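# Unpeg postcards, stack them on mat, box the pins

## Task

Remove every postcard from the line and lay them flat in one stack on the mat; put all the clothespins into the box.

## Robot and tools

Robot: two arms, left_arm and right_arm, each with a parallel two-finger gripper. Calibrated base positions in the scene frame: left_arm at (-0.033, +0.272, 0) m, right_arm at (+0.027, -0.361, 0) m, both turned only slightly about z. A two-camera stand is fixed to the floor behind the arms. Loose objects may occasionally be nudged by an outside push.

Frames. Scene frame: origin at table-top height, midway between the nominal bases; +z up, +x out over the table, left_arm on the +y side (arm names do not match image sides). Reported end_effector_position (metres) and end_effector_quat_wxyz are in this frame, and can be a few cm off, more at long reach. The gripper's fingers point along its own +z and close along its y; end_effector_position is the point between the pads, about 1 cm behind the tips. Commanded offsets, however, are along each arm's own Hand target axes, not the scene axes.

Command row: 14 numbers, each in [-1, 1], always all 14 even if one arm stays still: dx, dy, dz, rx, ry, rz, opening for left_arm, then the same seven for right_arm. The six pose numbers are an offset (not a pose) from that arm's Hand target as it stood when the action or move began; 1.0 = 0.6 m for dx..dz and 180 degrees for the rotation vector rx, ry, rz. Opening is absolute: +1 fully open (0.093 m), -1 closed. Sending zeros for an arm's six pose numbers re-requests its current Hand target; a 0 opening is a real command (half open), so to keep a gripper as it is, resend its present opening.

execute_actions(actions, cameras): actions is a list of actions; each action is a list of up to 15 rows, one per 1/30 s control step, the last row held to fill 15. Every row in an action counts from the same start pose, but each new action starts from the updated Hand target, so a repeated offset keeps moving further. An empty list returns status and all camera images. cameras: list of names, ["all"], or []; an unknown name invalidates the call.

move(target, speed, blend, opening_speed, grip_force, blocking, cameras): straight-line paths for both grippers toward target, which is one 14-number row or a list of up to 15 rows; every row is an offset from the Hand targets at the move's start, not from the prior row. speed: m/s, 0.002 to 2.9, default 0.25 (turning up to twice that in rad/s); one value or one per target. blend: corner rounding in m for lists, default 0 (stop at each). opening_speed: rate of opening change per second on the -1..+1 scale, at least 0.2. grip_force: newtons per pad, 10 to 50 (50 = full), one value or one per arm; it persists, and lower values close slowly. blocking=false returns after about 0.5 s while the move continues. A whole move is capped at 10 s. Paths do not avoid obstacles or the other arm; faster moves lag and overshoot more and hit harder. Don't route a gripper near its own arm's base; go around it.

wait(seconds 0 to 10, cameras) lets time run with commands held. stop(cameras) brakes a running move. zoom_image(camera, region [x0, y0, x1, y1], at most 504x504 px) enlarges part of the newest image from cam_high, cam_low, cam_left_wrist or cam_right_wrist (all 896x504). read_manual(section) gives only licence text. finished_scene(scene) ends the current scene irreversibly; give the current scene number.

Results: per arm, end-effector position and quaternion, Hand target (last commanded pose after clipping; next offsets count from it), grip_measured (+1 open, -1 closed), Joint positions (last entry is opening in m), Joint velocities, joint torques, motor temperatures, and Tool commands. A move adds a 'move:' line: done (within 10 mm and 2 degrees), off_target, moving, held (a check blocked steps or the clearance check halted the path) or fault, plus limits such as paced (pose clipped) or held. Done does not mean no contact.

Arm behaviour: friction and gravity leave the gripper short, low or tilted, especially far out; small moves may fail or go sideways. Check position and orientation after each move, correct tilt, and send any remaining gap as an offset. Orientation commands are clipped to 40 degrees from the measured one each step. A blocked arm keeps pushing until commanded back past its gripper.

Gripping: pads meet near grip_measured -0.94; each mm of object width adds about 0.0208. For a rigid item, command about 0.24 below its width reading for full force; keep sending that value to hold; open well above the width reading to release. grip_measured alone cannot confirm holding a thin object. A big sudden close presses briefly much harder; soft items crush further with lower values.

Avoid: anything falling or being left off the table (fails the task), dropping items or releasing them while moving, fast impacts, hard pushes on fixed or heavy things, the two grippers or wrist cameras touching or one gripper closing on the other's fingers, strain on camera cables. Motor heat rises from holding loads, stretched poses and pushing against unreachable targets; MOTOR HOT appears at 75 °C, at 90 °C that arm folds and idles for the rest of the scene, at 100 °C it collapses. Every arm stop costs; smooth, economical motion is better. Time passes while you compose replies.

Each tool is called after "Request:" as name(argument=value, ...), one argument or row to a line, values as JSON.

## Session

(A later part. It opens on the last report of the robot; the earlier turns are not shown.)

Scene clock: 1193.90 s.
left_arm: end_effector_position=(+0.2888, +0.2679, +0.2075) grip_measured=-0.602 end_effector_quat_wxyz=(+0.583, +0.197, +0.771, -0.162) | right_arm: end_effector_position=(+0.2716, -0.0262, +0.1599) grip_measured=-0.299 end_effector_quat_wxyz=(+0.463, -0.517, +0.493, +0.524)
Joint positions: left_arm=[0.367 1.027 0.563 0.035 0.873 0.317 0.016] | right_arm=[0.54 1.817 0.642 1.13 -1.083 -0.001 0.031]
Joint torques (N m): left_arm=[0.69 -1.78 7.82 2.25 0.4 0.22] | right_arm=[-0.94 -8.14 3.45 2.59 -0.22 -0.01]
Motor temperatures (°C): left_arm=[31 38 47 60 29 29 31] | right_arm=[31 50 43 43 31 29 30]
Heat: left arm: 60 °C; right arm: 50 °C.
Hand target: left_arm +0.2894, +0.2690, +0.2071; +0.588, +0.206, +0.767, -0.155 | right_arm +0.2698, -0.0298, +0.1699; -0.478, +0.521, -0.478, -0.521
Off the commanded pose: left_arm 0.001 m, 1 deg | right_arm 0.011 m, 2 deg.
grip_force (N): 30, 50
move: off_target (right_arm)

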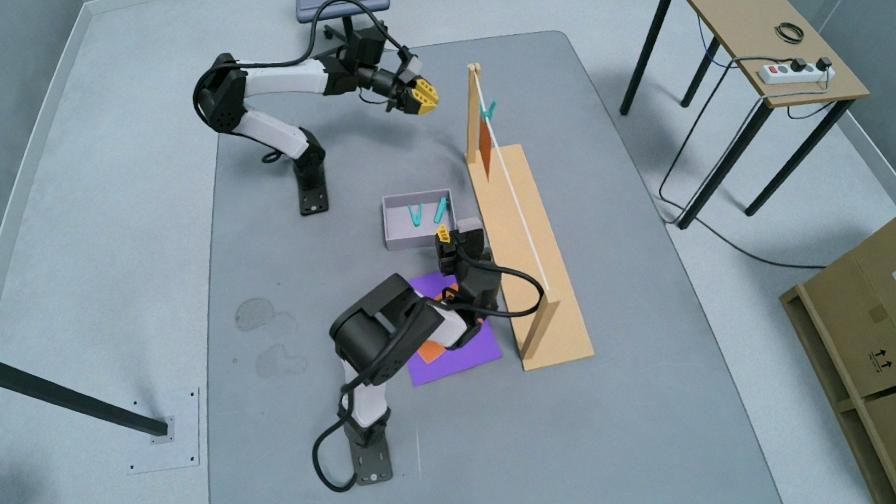

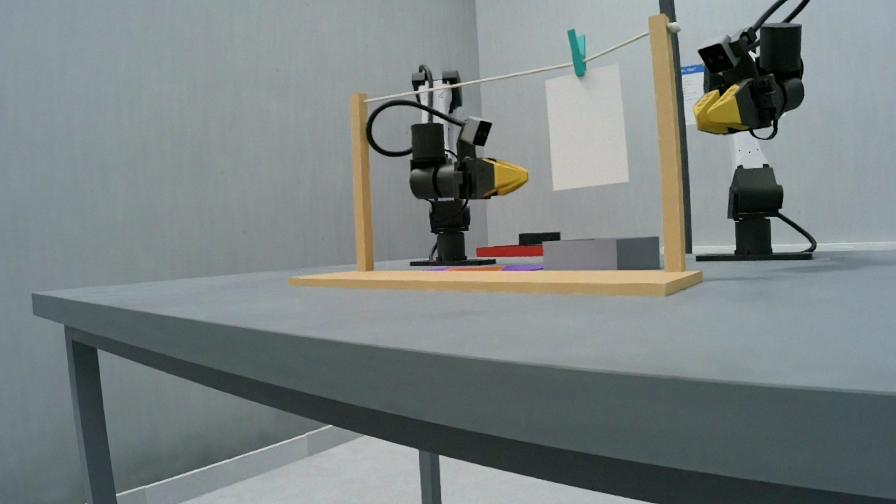

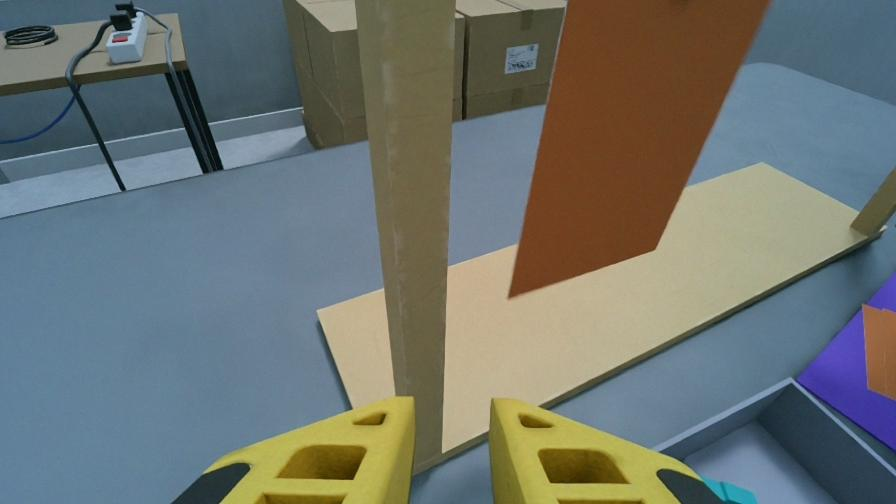

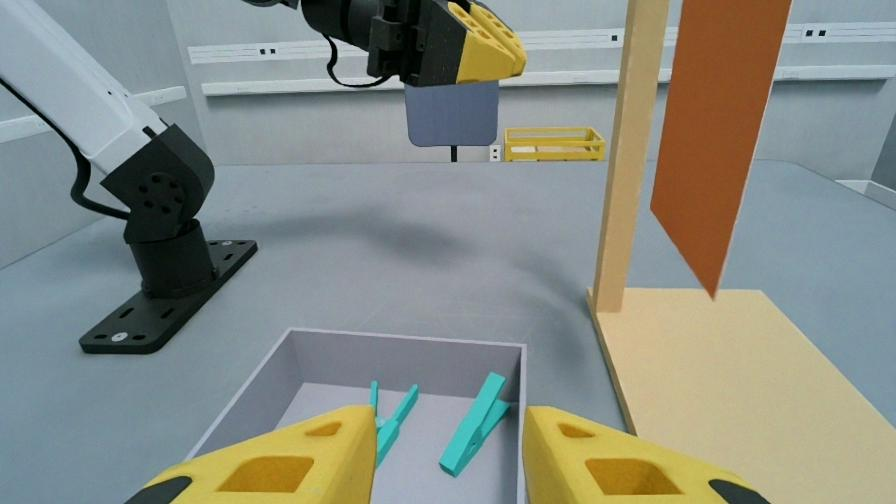

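Request:
move(
  target=[
    [-0.243,-0.0025,-0.1422,0.098,0.04,0.04,-0.2,-0.1335,0.1023,-0.0248,0,0,0,-0.3],
    [-0.359,-0.0618,0.0657,0.1967,0.0792,0.0802,0.2,-0.2835,0.0627,-0.1455,0.0822,0.1215,0.0155,-0.3],
  ],
  speed=0.15,
  blend=[0.03,0],
  cameras=["all"],
)

Scene clock: 1235.40 s.
left_arm: end_effector_position=(+0.3506, +0.1884, +0.4026) grip_measured=+0.198 end_effector_quat_wxyz=(+0.453, +0.463, +0.713, -0.269) | right_arm: end_effector_position=(+0.2362, -0.1192, +0.3299) grip_measured=-0.299 end_effector_quat_wxyz=(+0.415, -0.529, +0.642, +0.368)
Joint positions: left_arm=[0.129 1.897 2.439 -1.579 1.027 1.006 0.055] | right_arm=[0.412 1.134 1.241 -0.743 -0.865 -0.474 0.031]
Joint torques (N m): left_arm=[0.12 -6.2 7.77 1.27 0.52 -0.2] | right_arm=[-0.84 -2.14 8.34 2.2 -0.35 -0.15]
Motor temperatures (°C): left_arm=[31 38 47 58 29 29 31] | right_arm=[31 47 39 43 31 29 30]
Heat: left arm: 58 °C; right arm: 47 °C.
Hand target: left_arm +0.3522, +0.1890, +0.4046; +0.414, +0.485, +0.718, -0.280 | right_arm +0.2401, -0.1200, +0.3400; +0.428, -0.533, +0.635, +0.359
Off the commanded pose: left_arm 0.003 m, 5 deg | right_arm 0.011 m, 2 deg.
joint sent to its limit (left arm) — joint 4 (wrist pitch), lower limit. The joint targets are off in orientation, not in position.
grip_force (N): 30, 50
move: off_target (left_arm, right_arm); target 2's new opening was sent with left_arm's hand 0.003 m and 5 deg from that target

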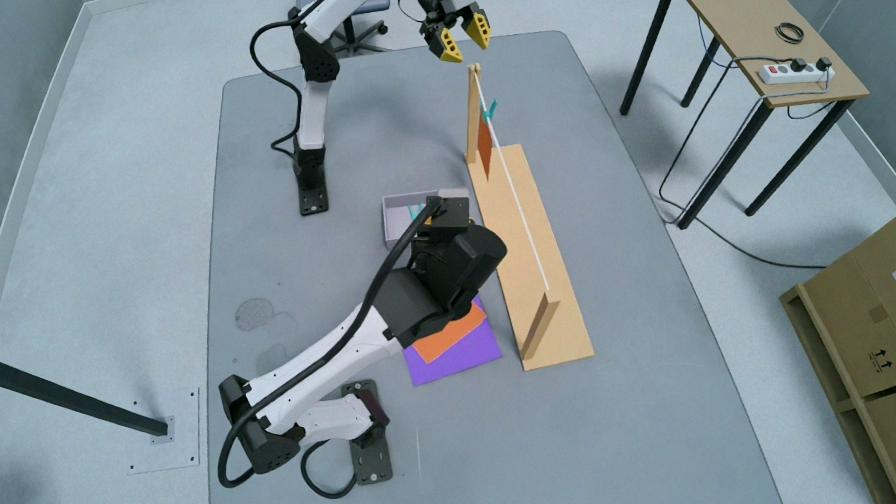

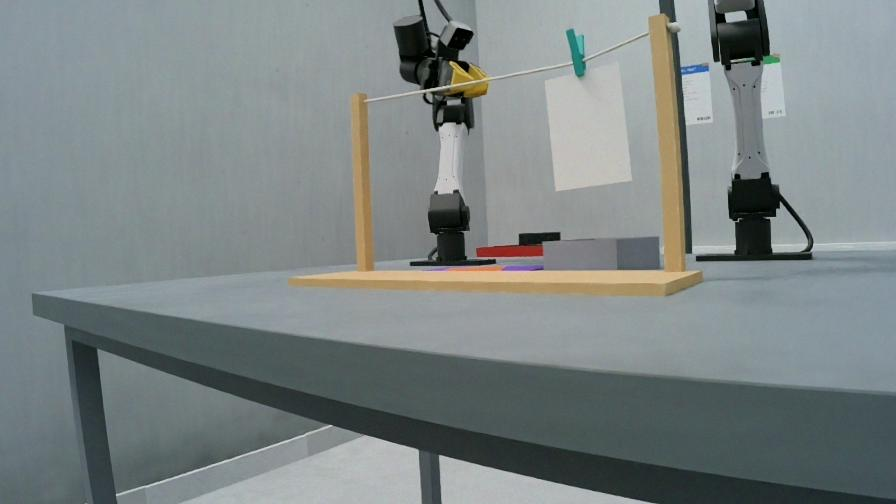

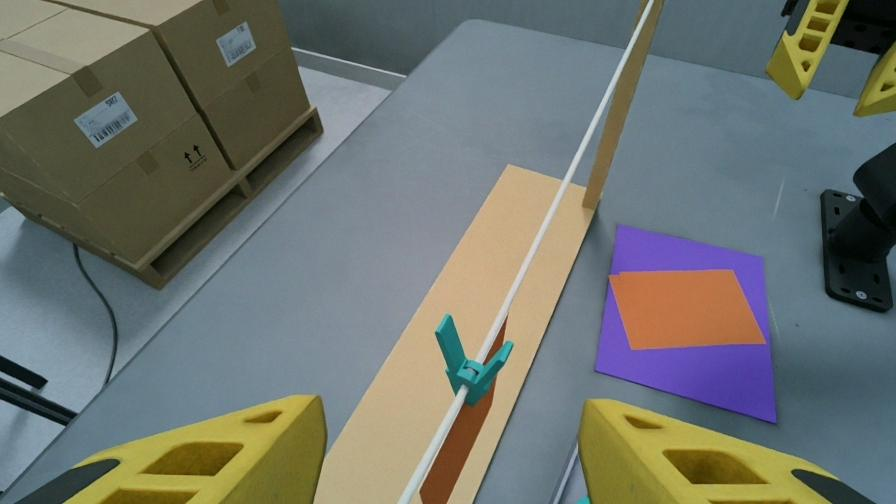

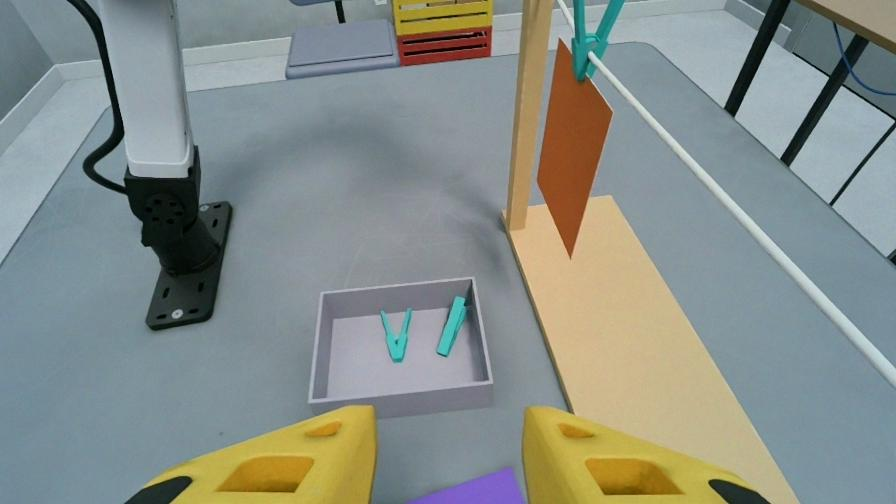

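Request:
move(
  target=[0.04,0,0.073,0,0,0,0.2,0,0,0,0,0,0,-0.3],
  speed=0.1,
  cameras=["cam_low","cam_left_wrist","cam_high"],
)

Scene clock: 1254.63 s.
left_arm: end_effector_position=(+0.3601, +0.1652, +0.3644) grip_measured=+0.198 end_effector_quat_wxyz=(+0.413, +0.479, +0.720, -0.286) | right_arm: end_effector_position=(+0.2362, -0.1192, +0.3299) grip_measured=-0.299 end_effector_quat_wxyz=(+0.415, -0.529, +0.642, +0.368)
Joint positions: left_arm=[0.054 1.897 2.295 -1.501 0.982 1.006 0.055] | right_arm=[0.412 1.134 1.241 -0.743 -0.865 -0.474 0.031]
Joint torques (N m): left_arm=[0.09 -7.27 5.46 1.37 0.55 0.09] | right_arm=[-0.84 -2.14 8.34 2.2 -0.36 -0.15]
Heat: left arm: 54 °C; right arm: 44 °C.
Hand target: left_arm +0.3618, +0.1651, +0.3619; +0.414, +0.484, +0.718, -0.280 | right_arm +0.2401, -0.1200, +0.3400; +0.428, -0.533, +0.635, +0.359
Off the commanded pose: left_arm 0.003 m, 1 deg | right_arm 0.011 m, 2 deg.
grip_force (N): 30, 50
move: off_target (right_arm)
Images, in order (width x height): cam_high 896x504, cam_low 896x504, cam_left_wrist 896x504.

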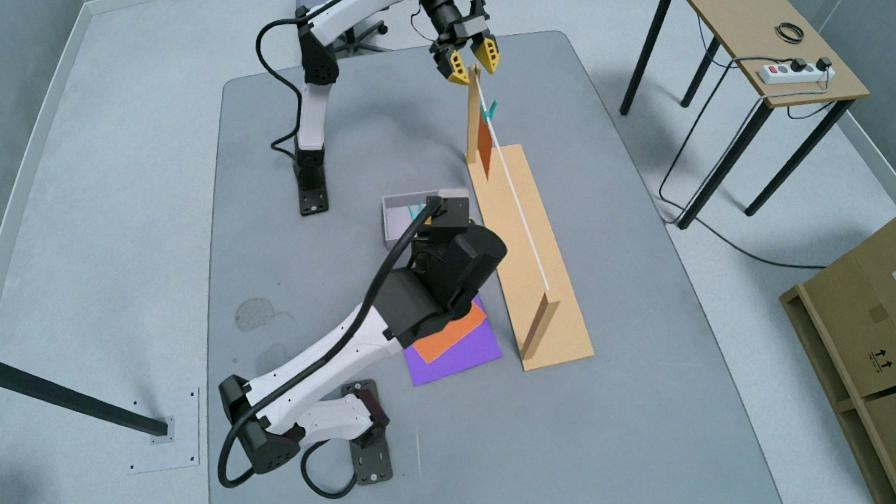

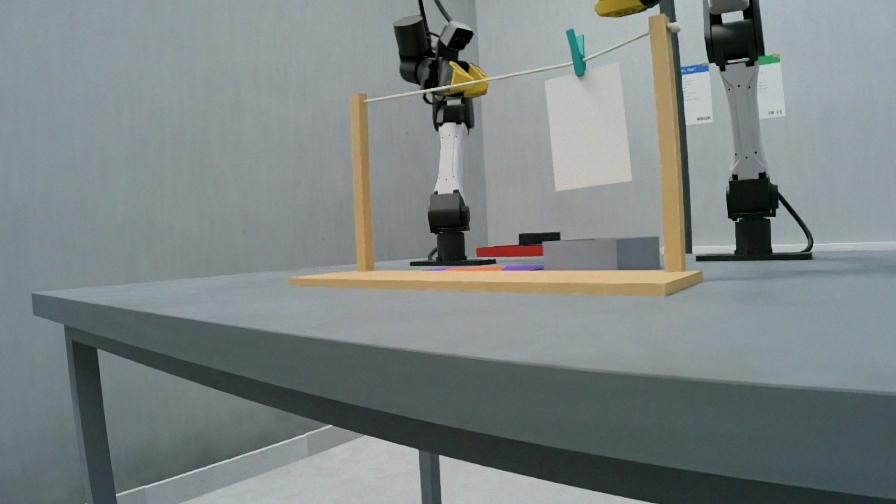

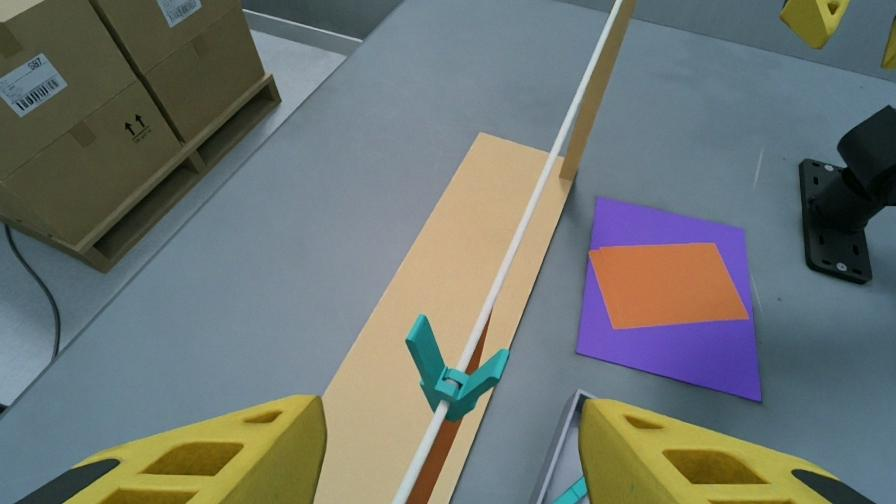

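Request:
move(
  target=[0.0205,-0.002,0.038,0,0,0,0.2,0,0,0,0,0,0,-0.3],
  speed=0.06,
  cameras=["cam_low","cam_left_wrist"],
)

Scene clock: 1267.67 s.
left_arm: end_effector_position=(+0.3705, +0.1530, +0.3321) grip_measured=+0.198 end_effector_quat_wxyz=(+0.407, +0.483, +0.720, -0.288) | right_arm: end_effector_position=(+0.2362, -0.1192, +0.3299) grip_measured=-0.299 end_effector_quat_wxyz=(+0.415, -0.529, +0.642, +0.368)
Joint positions: left_arm=[0.017 1.852 2.085 -1.315 0.964 0.971 0.055] | right_arm=[0.412 1.134 1.241 -0.743 -0.865 -0.474 0.031]
Joint torques (N m): left_arm=[-0.08 -9.94 6 1.41 0.53 -0.17] | right_arm=[-0.84 -2.14 8.34 2.2 -0.36 -0.15]
Motor temperatures (°C): left_arm=[31 42 47 51 29 29 31] | right_arm=[31 43 41 44 31 29 30]
Heat: left arm: 51 °C; right arm: 44 °C.
Hand target: left_arm +0.3659, +0.1520, +0.3398; +0.414, +0.484, +0.718, -0.280 | right_arm +0.2401, -0.1200, +0.3400; +0.428, -0.533, +0.635, +0.359
Off the commanded pose: left_arm 0.009 m, 1 deg | right_arm 0.011 m, 2 deg.
grip_force (N): 30, 50
move: off_target (right_arm)
Images, in order (width x height): cam_low 896x504, cam_left_wrist 896x504.

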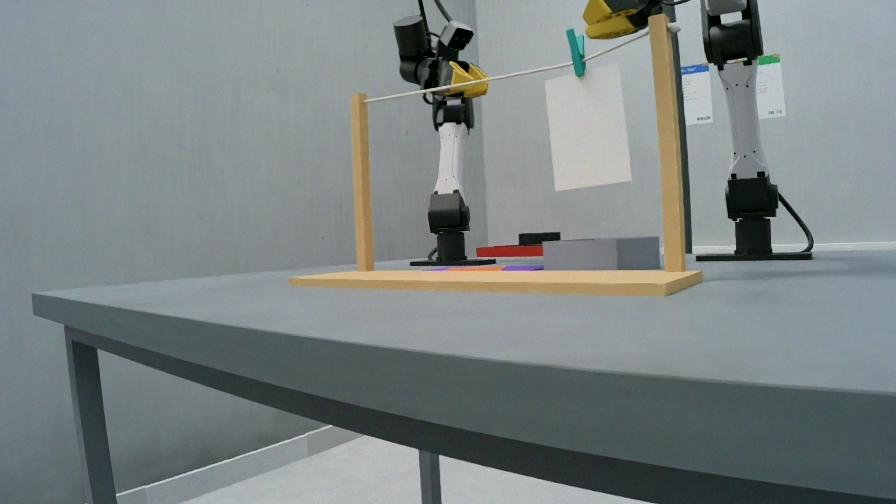

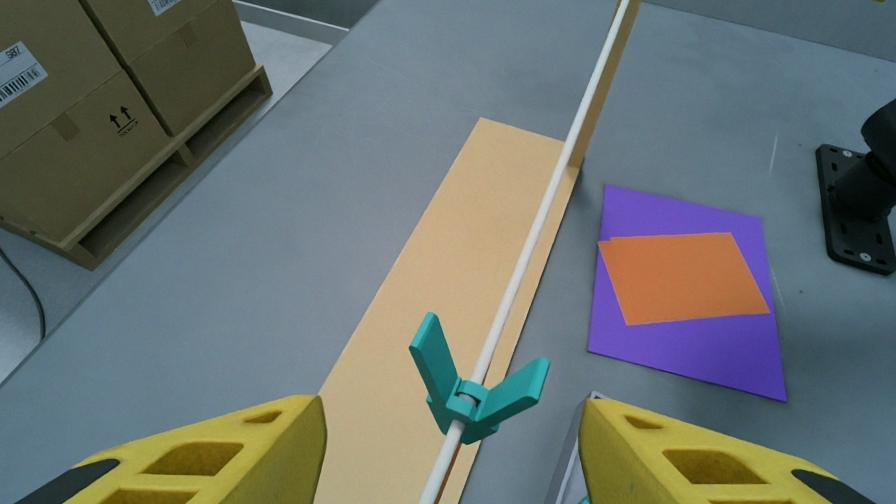

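Request:
zoom_image(
  camera="cam_low",
  region=[550, 0, 710, 100],
)

Scaled by 3.150.

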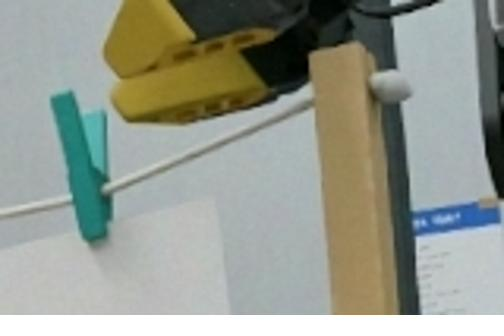

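Request:
move(
  target=[-0.011,-0.0138,0.031,0,0,0,0.2,0,0,0,0,0,0,-0.3],
  speed=0.05,
  cameras=["cam_low","cam_left_wrist"],
)

Scene clock: 1293.80 s.
left_arm: end_effector_position=(+0.3701, +0.1311, +0.3279) grip_measured=+0.198 end_effector_quat_wxyz=(+0.406, +0.484, +0.720, -0.288) | right_arm: end_effector_position=(+0.2362, -0.1192, +0.3299) grip_measured=-0.299 end_effector_quat_wxyz=(+0.415, -0.529, +0.642, +0.368)
Joint positions: left_arm=[-0.046 1.815 2.009 -1.205 0.932 0.883 0.055] | right_arm=[0.412 1.134 1.241 -0.743 -0.865 -0.474 0.031]
Joint torques (N m): left_arm=[0.1 -9.99 6.41 1.59 0.56 -0.15] | right_arm=[-0.84 -2.14 8.34 2.2 -0.36 -0.15]
Motor temperatures (°C): left_arm=[31 48 47 50 29 29 30] | right_arm=[31 42 42 44 31 29 30]
Heat: left arm: 50 °C; right arm: 44 °C.
Hand target: left_arm +0.3654, +0.1310, +0.3362; +0.414, +0.485, +0.718, -0.280 | right_arm +0.2401, -0.1200, +0.3400; +0.428, -0.533, +0.635, +0.359
Off the commanded pose: left_arm 0.009 m, 1 deg | right_arm 0.011 m, 2 deg.
grip_force (N): 30, 50
move: off_target (right_arm)
Images, in order (width x height): cam_low 896x504, cam_left_wrist 896x504.

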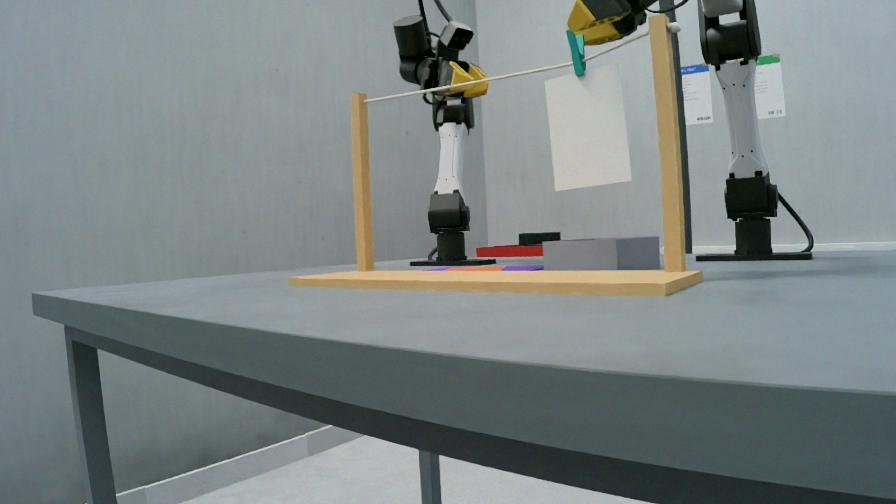

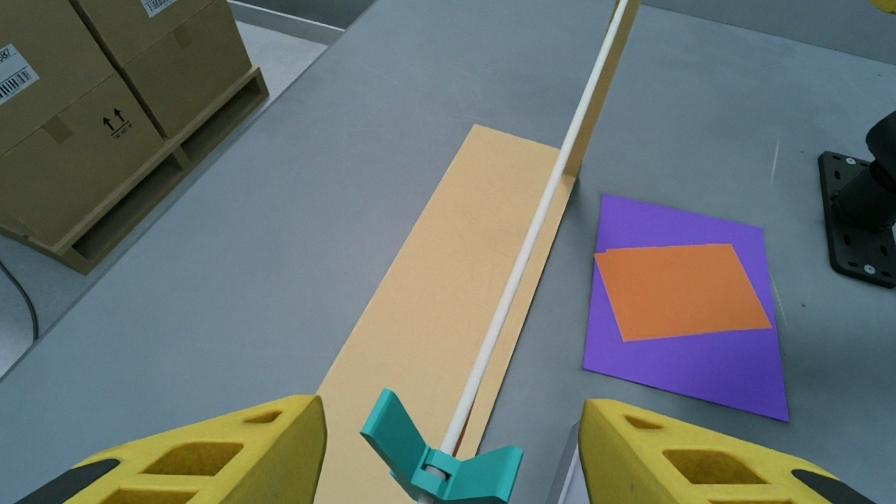

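Request:
move(
  target=[0.006,0.004,0.004,0,0,0,0.2,0,0,0,0,0,0,-0.3],
  speed=0.05,
)

Request:
move(
  target=[0,0,0,0,0,0,-0.4,0,0,0,0,0,0,-0.3],
  opening_speed=0.5,
  grip_force=[10,50],
  cameras=["cam_low","cam_left_wrist"],
)

Scene clock: 1302.63 s.
left_arm: end_effector_position=(+0.3717, +0.1310, +0.3243) grip_measured=+0.198 end_effector_quat_wxyz=(+0.406, +0.484, +0.720, -0.288) | right_arm: end_effector_position=(+0.2362, -0.1192, +0.3299) grip_measured=-0.299 end_effector_quat_wxyz=(+0.415, -0.529, +0.642, +0.368)
Joint positions: left_arm=[-0.046 1.815 1.993 -1.189 0.932 0.883 0.055] | right_arm=[0.412 1.134 1.241 -0.743 -0.865 -0.474 0.031]
Joint torques (N m): left_arm=[0.66 -9.74 6.11 1.48 0.61 -0.14] | right_arm=[-0.84 -2.14 8.34 2.2 -0.35 -0.15]
Heat: left arm: 49 °C; right arm: 44 °C.
Hand target: left_arm +0.3677, +0.1316, +0.3319; +0.414, +0.485, +0.718, -0.280 | right_arm +0.2401, -0.1200, +0.3400; +0.428, -0.533, +0.635, +0.359
Off the commanded pose: left_arm 0.009 m, 1 deg | right_arm 0.011 m, 2 deg.
grip_force (N): 30, 50
move: off_target (right_arm)

Scene clock: 1306.73 s.
left_arm: end_effector_position=(+0.3718, +0.1310, +0.3244) grip_measured=-0.283 end_effector_quat_wxyz=(+0.406, +0.484, +0.720, -0.288) | right_arm: end_effector_position=(+0.2362, -0.1192, +0.3299) grip_measured=-0.299 end_effector_quat_wxyz=(+0.415, -0.529, +0.642, +0.368)
Joint positions: left_arm=[-0.046 1.815 1.993 -1.188 0.932 0.883 0.032] | right_arm=[0.412 1.134 1.241 -0.743 -0.865 -0.474 0.031]
Joint torques (N m): left_arm=[0.32 -9.78 6.32 1.48 0.52 -0.12] | right_arm=[-0.85 -2.14 8.34 2.2 -0.36 -0.15]
Heat: left arm: 49 °C; right arm: 44 °C.
Hand target: left_arm +0.3677, +0.1316, +0.3319; +0.414, +0.485, +0.718, -0.280 | right_arm +0.2401, -0.1200, +0.3400; +0.428, -0.533, +0.635, +0.359
Off the commanded pose: left_arm 0.009 m, 1 deg | right_arm 0.011 m, 2 deg.
grip_force (N): 10, 50
move: off_target (right_arm)
Images, in order (width x height): cam_low 896x504, cam_left_wrist 896x504.

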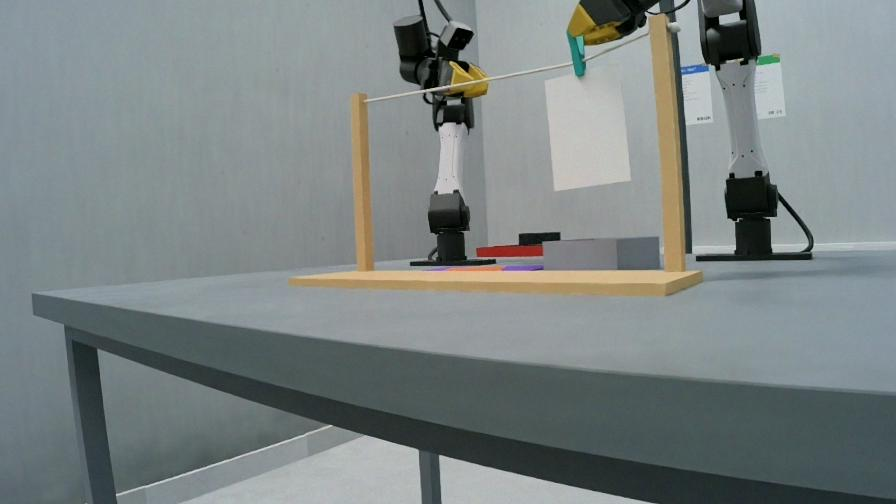

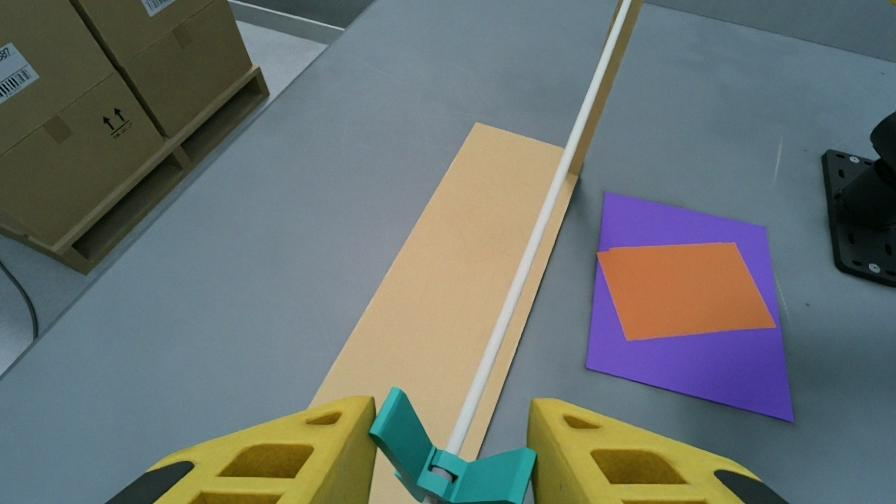

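Request:
move(
  target=[-0.0235,-0.0172,0.0407,0,0,0,-0.45,0,0,0,0,0,0,-0.3],
  speed=0.04,
  cameras=["cam_low","cam_left_wrist","cam_high"],
)

Scene clock: 1315.63 s.
left_arm: end_effector_position=(+0.3756, +0.1064, +0.3232) grip_measured=-0.333 end_effector_quat_wxyz=(+0.407, +0.482, +0.724, -0.280) | right_arm: end_effector_position=(+0.2362, -0.1192, +0.3299) grip_measured=-0.299 end_effector_quat_wxyz=(+0.415, -0.529, +0.642, +0.368)
Joint positions: left_arm=[-0.12 1.797 1.955 -1.08 0.872 0.776 0.029] | right_arm=[0.412 1.134 1.241 -0.743 -0.865 -0.474 0.031]
Joint torques (N m): left_arm=[-0.35 -9.59 6.43 1.69 0.53 -0.22] | right_arm=[-0.85 -2.14 8.34 2.2 -0.35 -0.15]
Heat: left arm: 48 °C; right arm: 44 °C.
Hand target: left_arm +0.3687, +0.1016, +0.3318; +0.414, +0.485, +0.718, -0.280 | right_arm +0.2401, -0.1200, +0.3400; +0.428, -0.533, +0.635, +0.359
Off the commanded pose: left_arm 0.012 m, 1 deg | right_arm 0.011 m, 2 deg.
grip_force (N): 10, 50
move: off_target (left_arm, right_arm)
Images, in order (width x height): cam_high 896x504, cam_low 896x504, cam_left_wrist 896x504.

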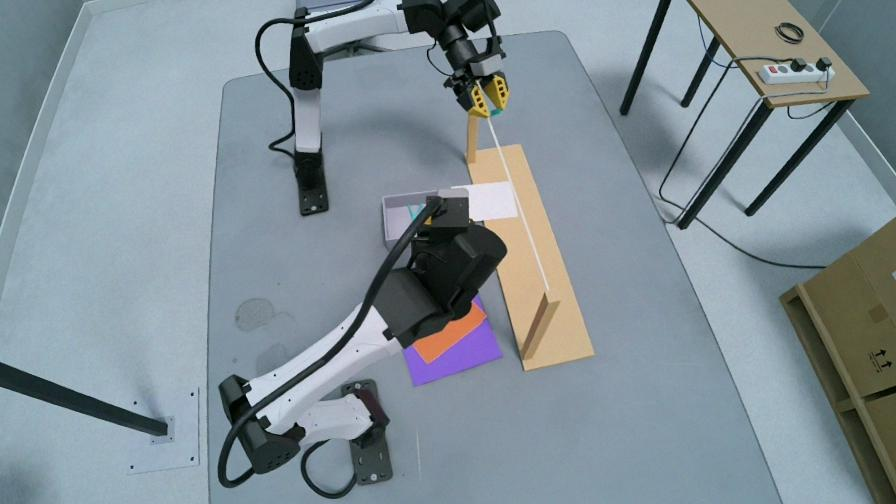

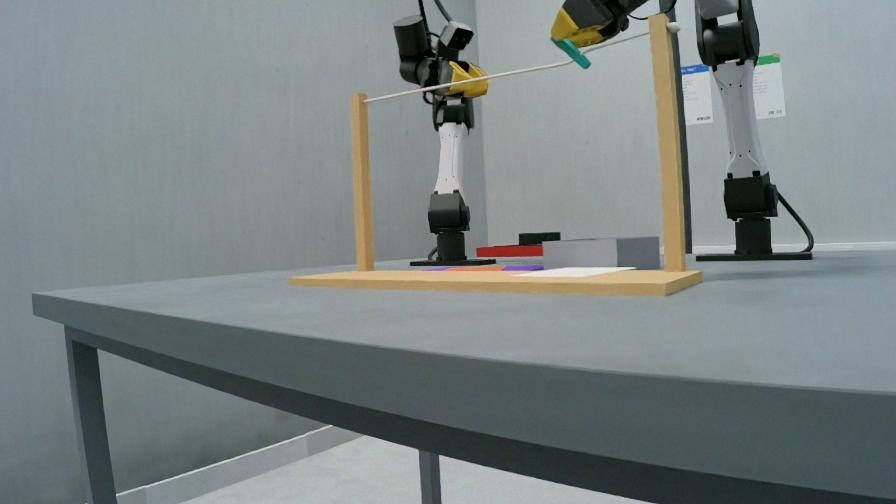

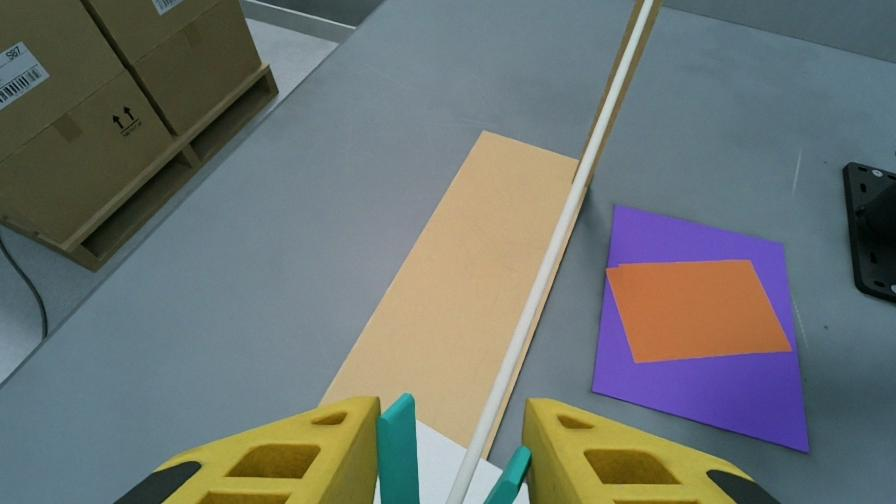

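Request:
move(
  target=[0,0,0,0,0,0,-1,0,0,0,0,0,0,-0.3],
  opening_speed=0.4,
  grip_force=[50,50],
  cameras=["cam_low","cam_left_wrist"],
)

Scene clock: 1327.47 s.
left_arm: end_effector_position=(+0.3745, +0.1034, +0.3233) grip_measured=-0.727 end_effector_quat_wxyz=(+0.406, +0.484, +0.722, -0.281) | right_arm: end_effector_position=(+0.2362, -0.1192, +0.3299) grip_measured=-0.299 end_effector_quat_wxyz=(+0.415, -0.529, +0.642, +0.368)
Joint positions: left_arm=[-0.127 1.797 1.955 -1.079 0.872 0.774 0.01] | right_arm=[0.412 1.134 1.241 -0.743 -0.865 -0.474 0.031]
Joint torques (N m): left_arm=[-0.28 -9.57 6.28 1.69 0.57 -0.29] | right_arm=[-0.84 -2.14 8.34 2.2 -0.35 -0.15]
Heat: left arm: 49 °C; right arm: 44 °C.
Hand target: left_arm +0.3687, +0.1016, +0.3319; +0.414, +0.485, +0.718, -0.280 | right_arm +0.2401, -0.1200, +0.3400; +0.428, -0.533, +0.635, +0.359
Off the commanded pose: left_arm 0.011 m, 1 deg | right_arm 0.011 m, 2 deg.
move: off_target (left_arm, right_arm)
Images, in order (width x height): cam_low 896x504, cam_left_wrist 896x504.

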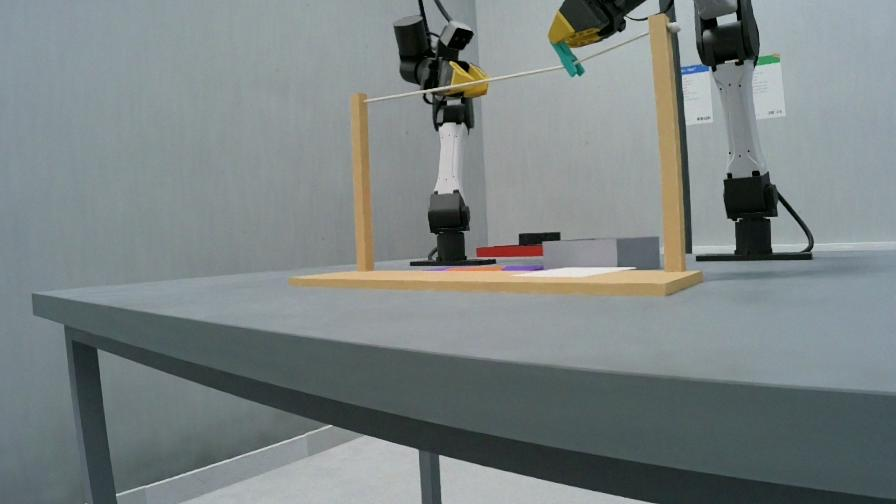

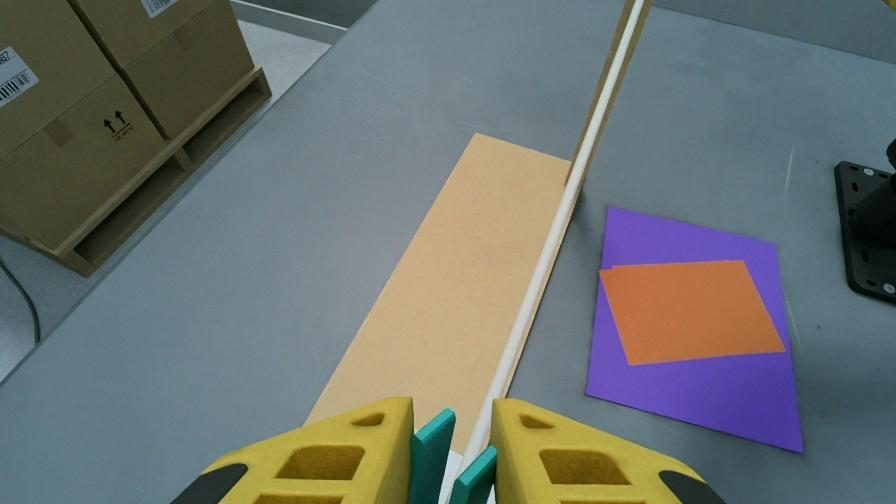

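Request:
move(
  target=[-0.0877,-0.0125,-0.0148,0,0,0,-1,0,0,0,0,0,0,-0.3],
  speed=0.06,
  cameras=["all"],
)

Scene clock: 1338.90 s.
left_arm: end_effector_position=(+0.3676, +0.0827, +0.3798) grip_measured=-0.737 end_effector_quat_wxyz=(+0.415, +0.487, +0.715, -0.281) | right_arm: end_effector_position=(+0.2362, -0.1192, +0.3299) grip_measured=-0.299 end_effector_quat_wxyz=(+0.415, -0.529, +0.642, +0.368)
Joint positions: left_arm=[-0.185 1.891 2.313 -1.27 0.845 0.706 0.01] | right_arm=[0.412 1.134 1.241 -0.743 -0.865 -0.474 0.031]
Joint torques (N m): left_arm=[-0.01 -6.75 8.92 1.58 0.44 -0.2] | right_arm=[-0.84 -2.14 8.32 2.2 -0.35 -0.16]
Heat: left arm: 49 °C; right arm: 44 °C.
Hand target: left_arm +0.3687, +0.0814, +0.3820; +0.414, +0.485, +0.718, -0.280 | right_arm +0.2401, -0.1200, +0.3400; +0.428, -0.533, +0.635, +0.359
Off the commanded pose: left_arm 0.003 m, 0 deg | right_arm 0.011 m, 2 deg.
move: off_target (right_arm)

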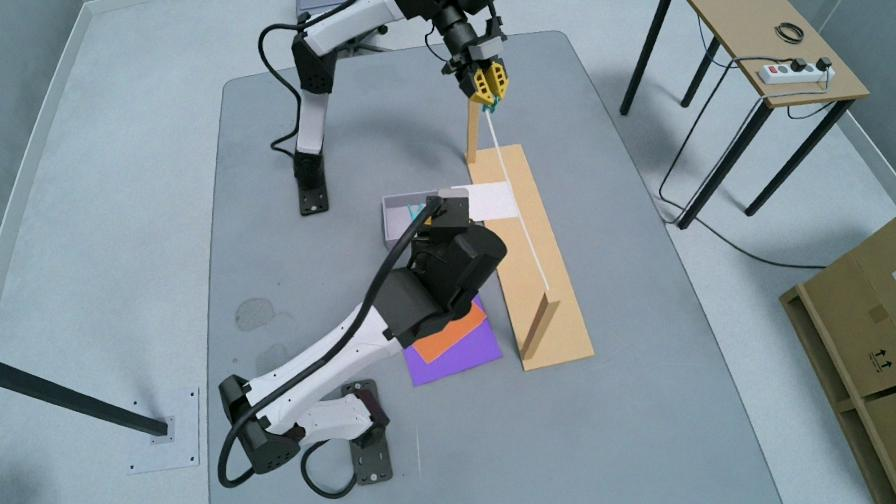

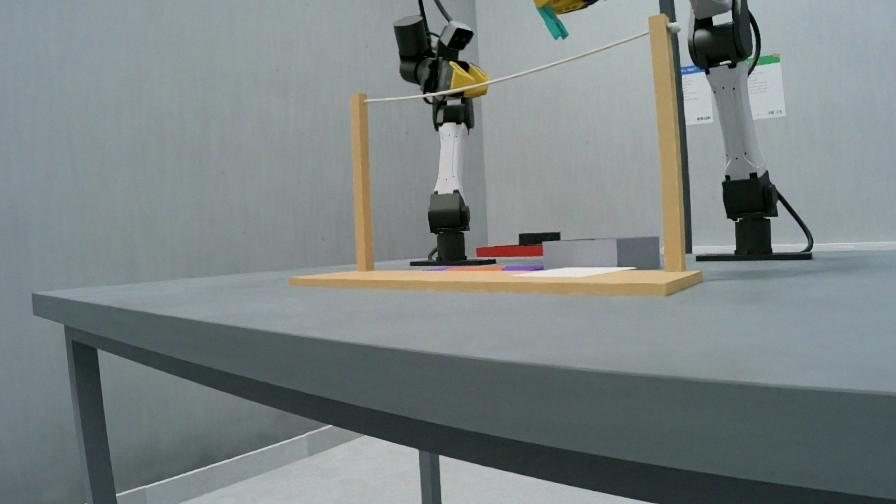

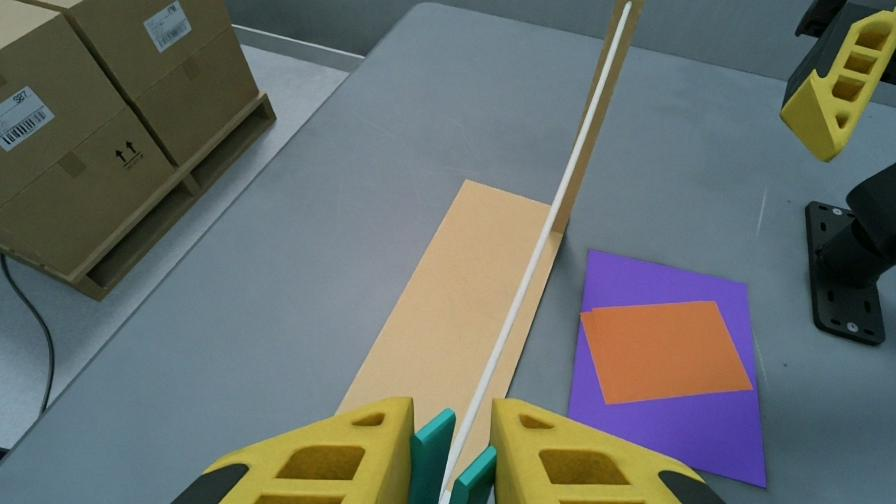

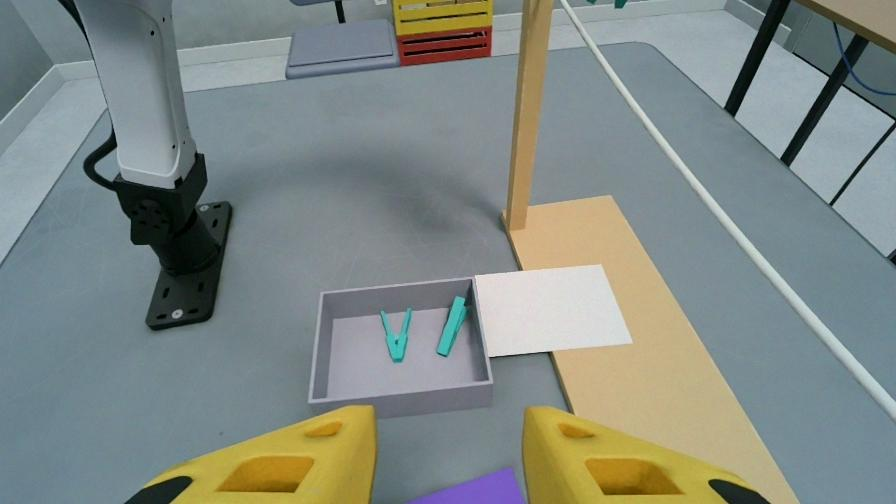

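Request:
move(
  target=[
    [0.0955,-0.1438,-0.0922,0.0236,0.0829,0.0237,-1,0,0,0,0,0,0,-0.3],
    [0.4353,-0.2858,-0.0142,0.0472,0.1658,0.0474,-1,0,0,0,0,0,0,-0.3],
  ],
  speed=0.18,
  blend=[0.03,0],
  cameras=["all"],
)

Scene clock: 1385.70 s.
left_arm: end_effector_position=(+0.1578, +0.1455, +0.1601) grip_measured=-0.737 end_effector_quat_wxyz=(+0.192, +0.611, +0.748, -0.174) | right_arm: end_effector_position=(+0.2362, -0.1192, +0.3299) grip_measured=-0.299 end_effector_quat_wxyz=(+0.415, -0.529, +0.642, +0.368)
Joint positions: left_arm=[-0.269 1.17 1.016 -1.204 0.482 1.081 0.01] | right_arm=[0.412 1.134 1.241 -0.743 -0.865 -0.474 0.031]
Joint torques (N m): left_arm=[-0.09 -3.38 6.58 1.09 0.38 0.14] | right_arm=[-0.85 -2.14 8.34 2.2 -0.35 -0.15]
Heat: left arm: 48 °C; right arm: 44 °C.
Hand target: left_arm +0.1580, +0.1454, +0.1601; +0.198, +0.621, +0.740, -0.166 | right_arm +0.2401, -0.1200, +0.3400; +0.428, -0.533, +0.635, +0.359
Off the commanded pose: left_arm 0.000 m, 2 deg | right_arm 0.011 m, 2 deg.
move: off_target (right_arm)

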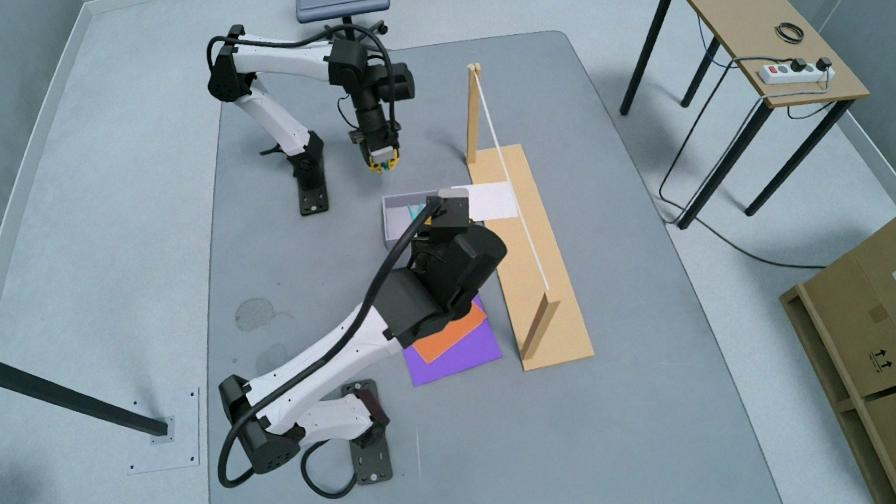

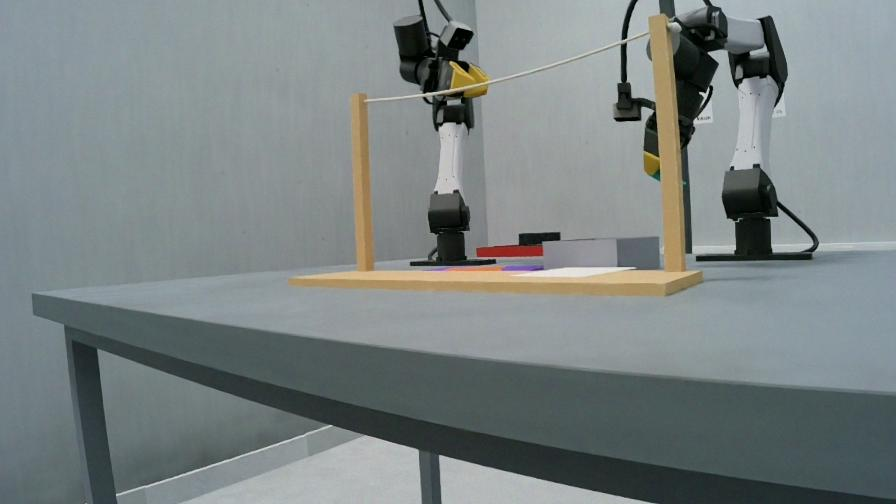

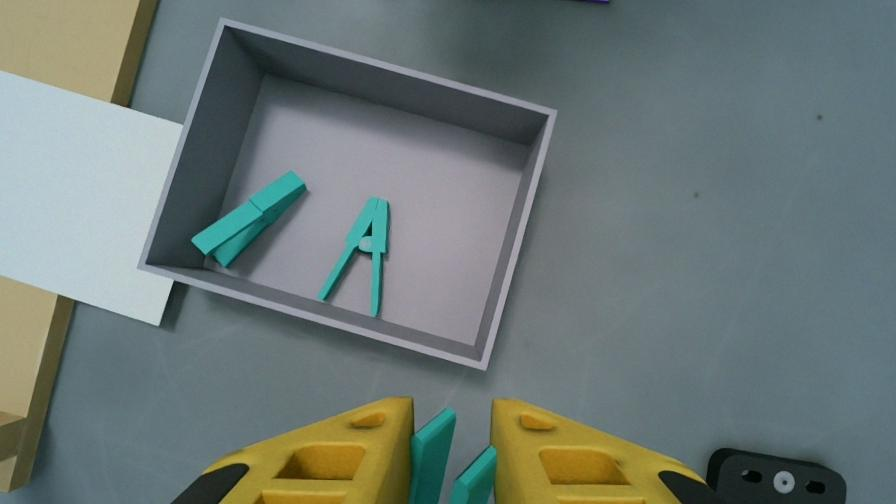

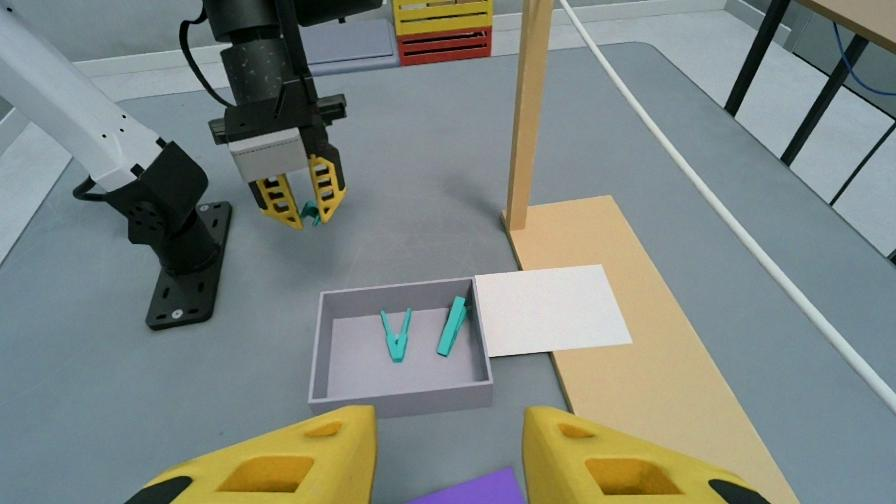

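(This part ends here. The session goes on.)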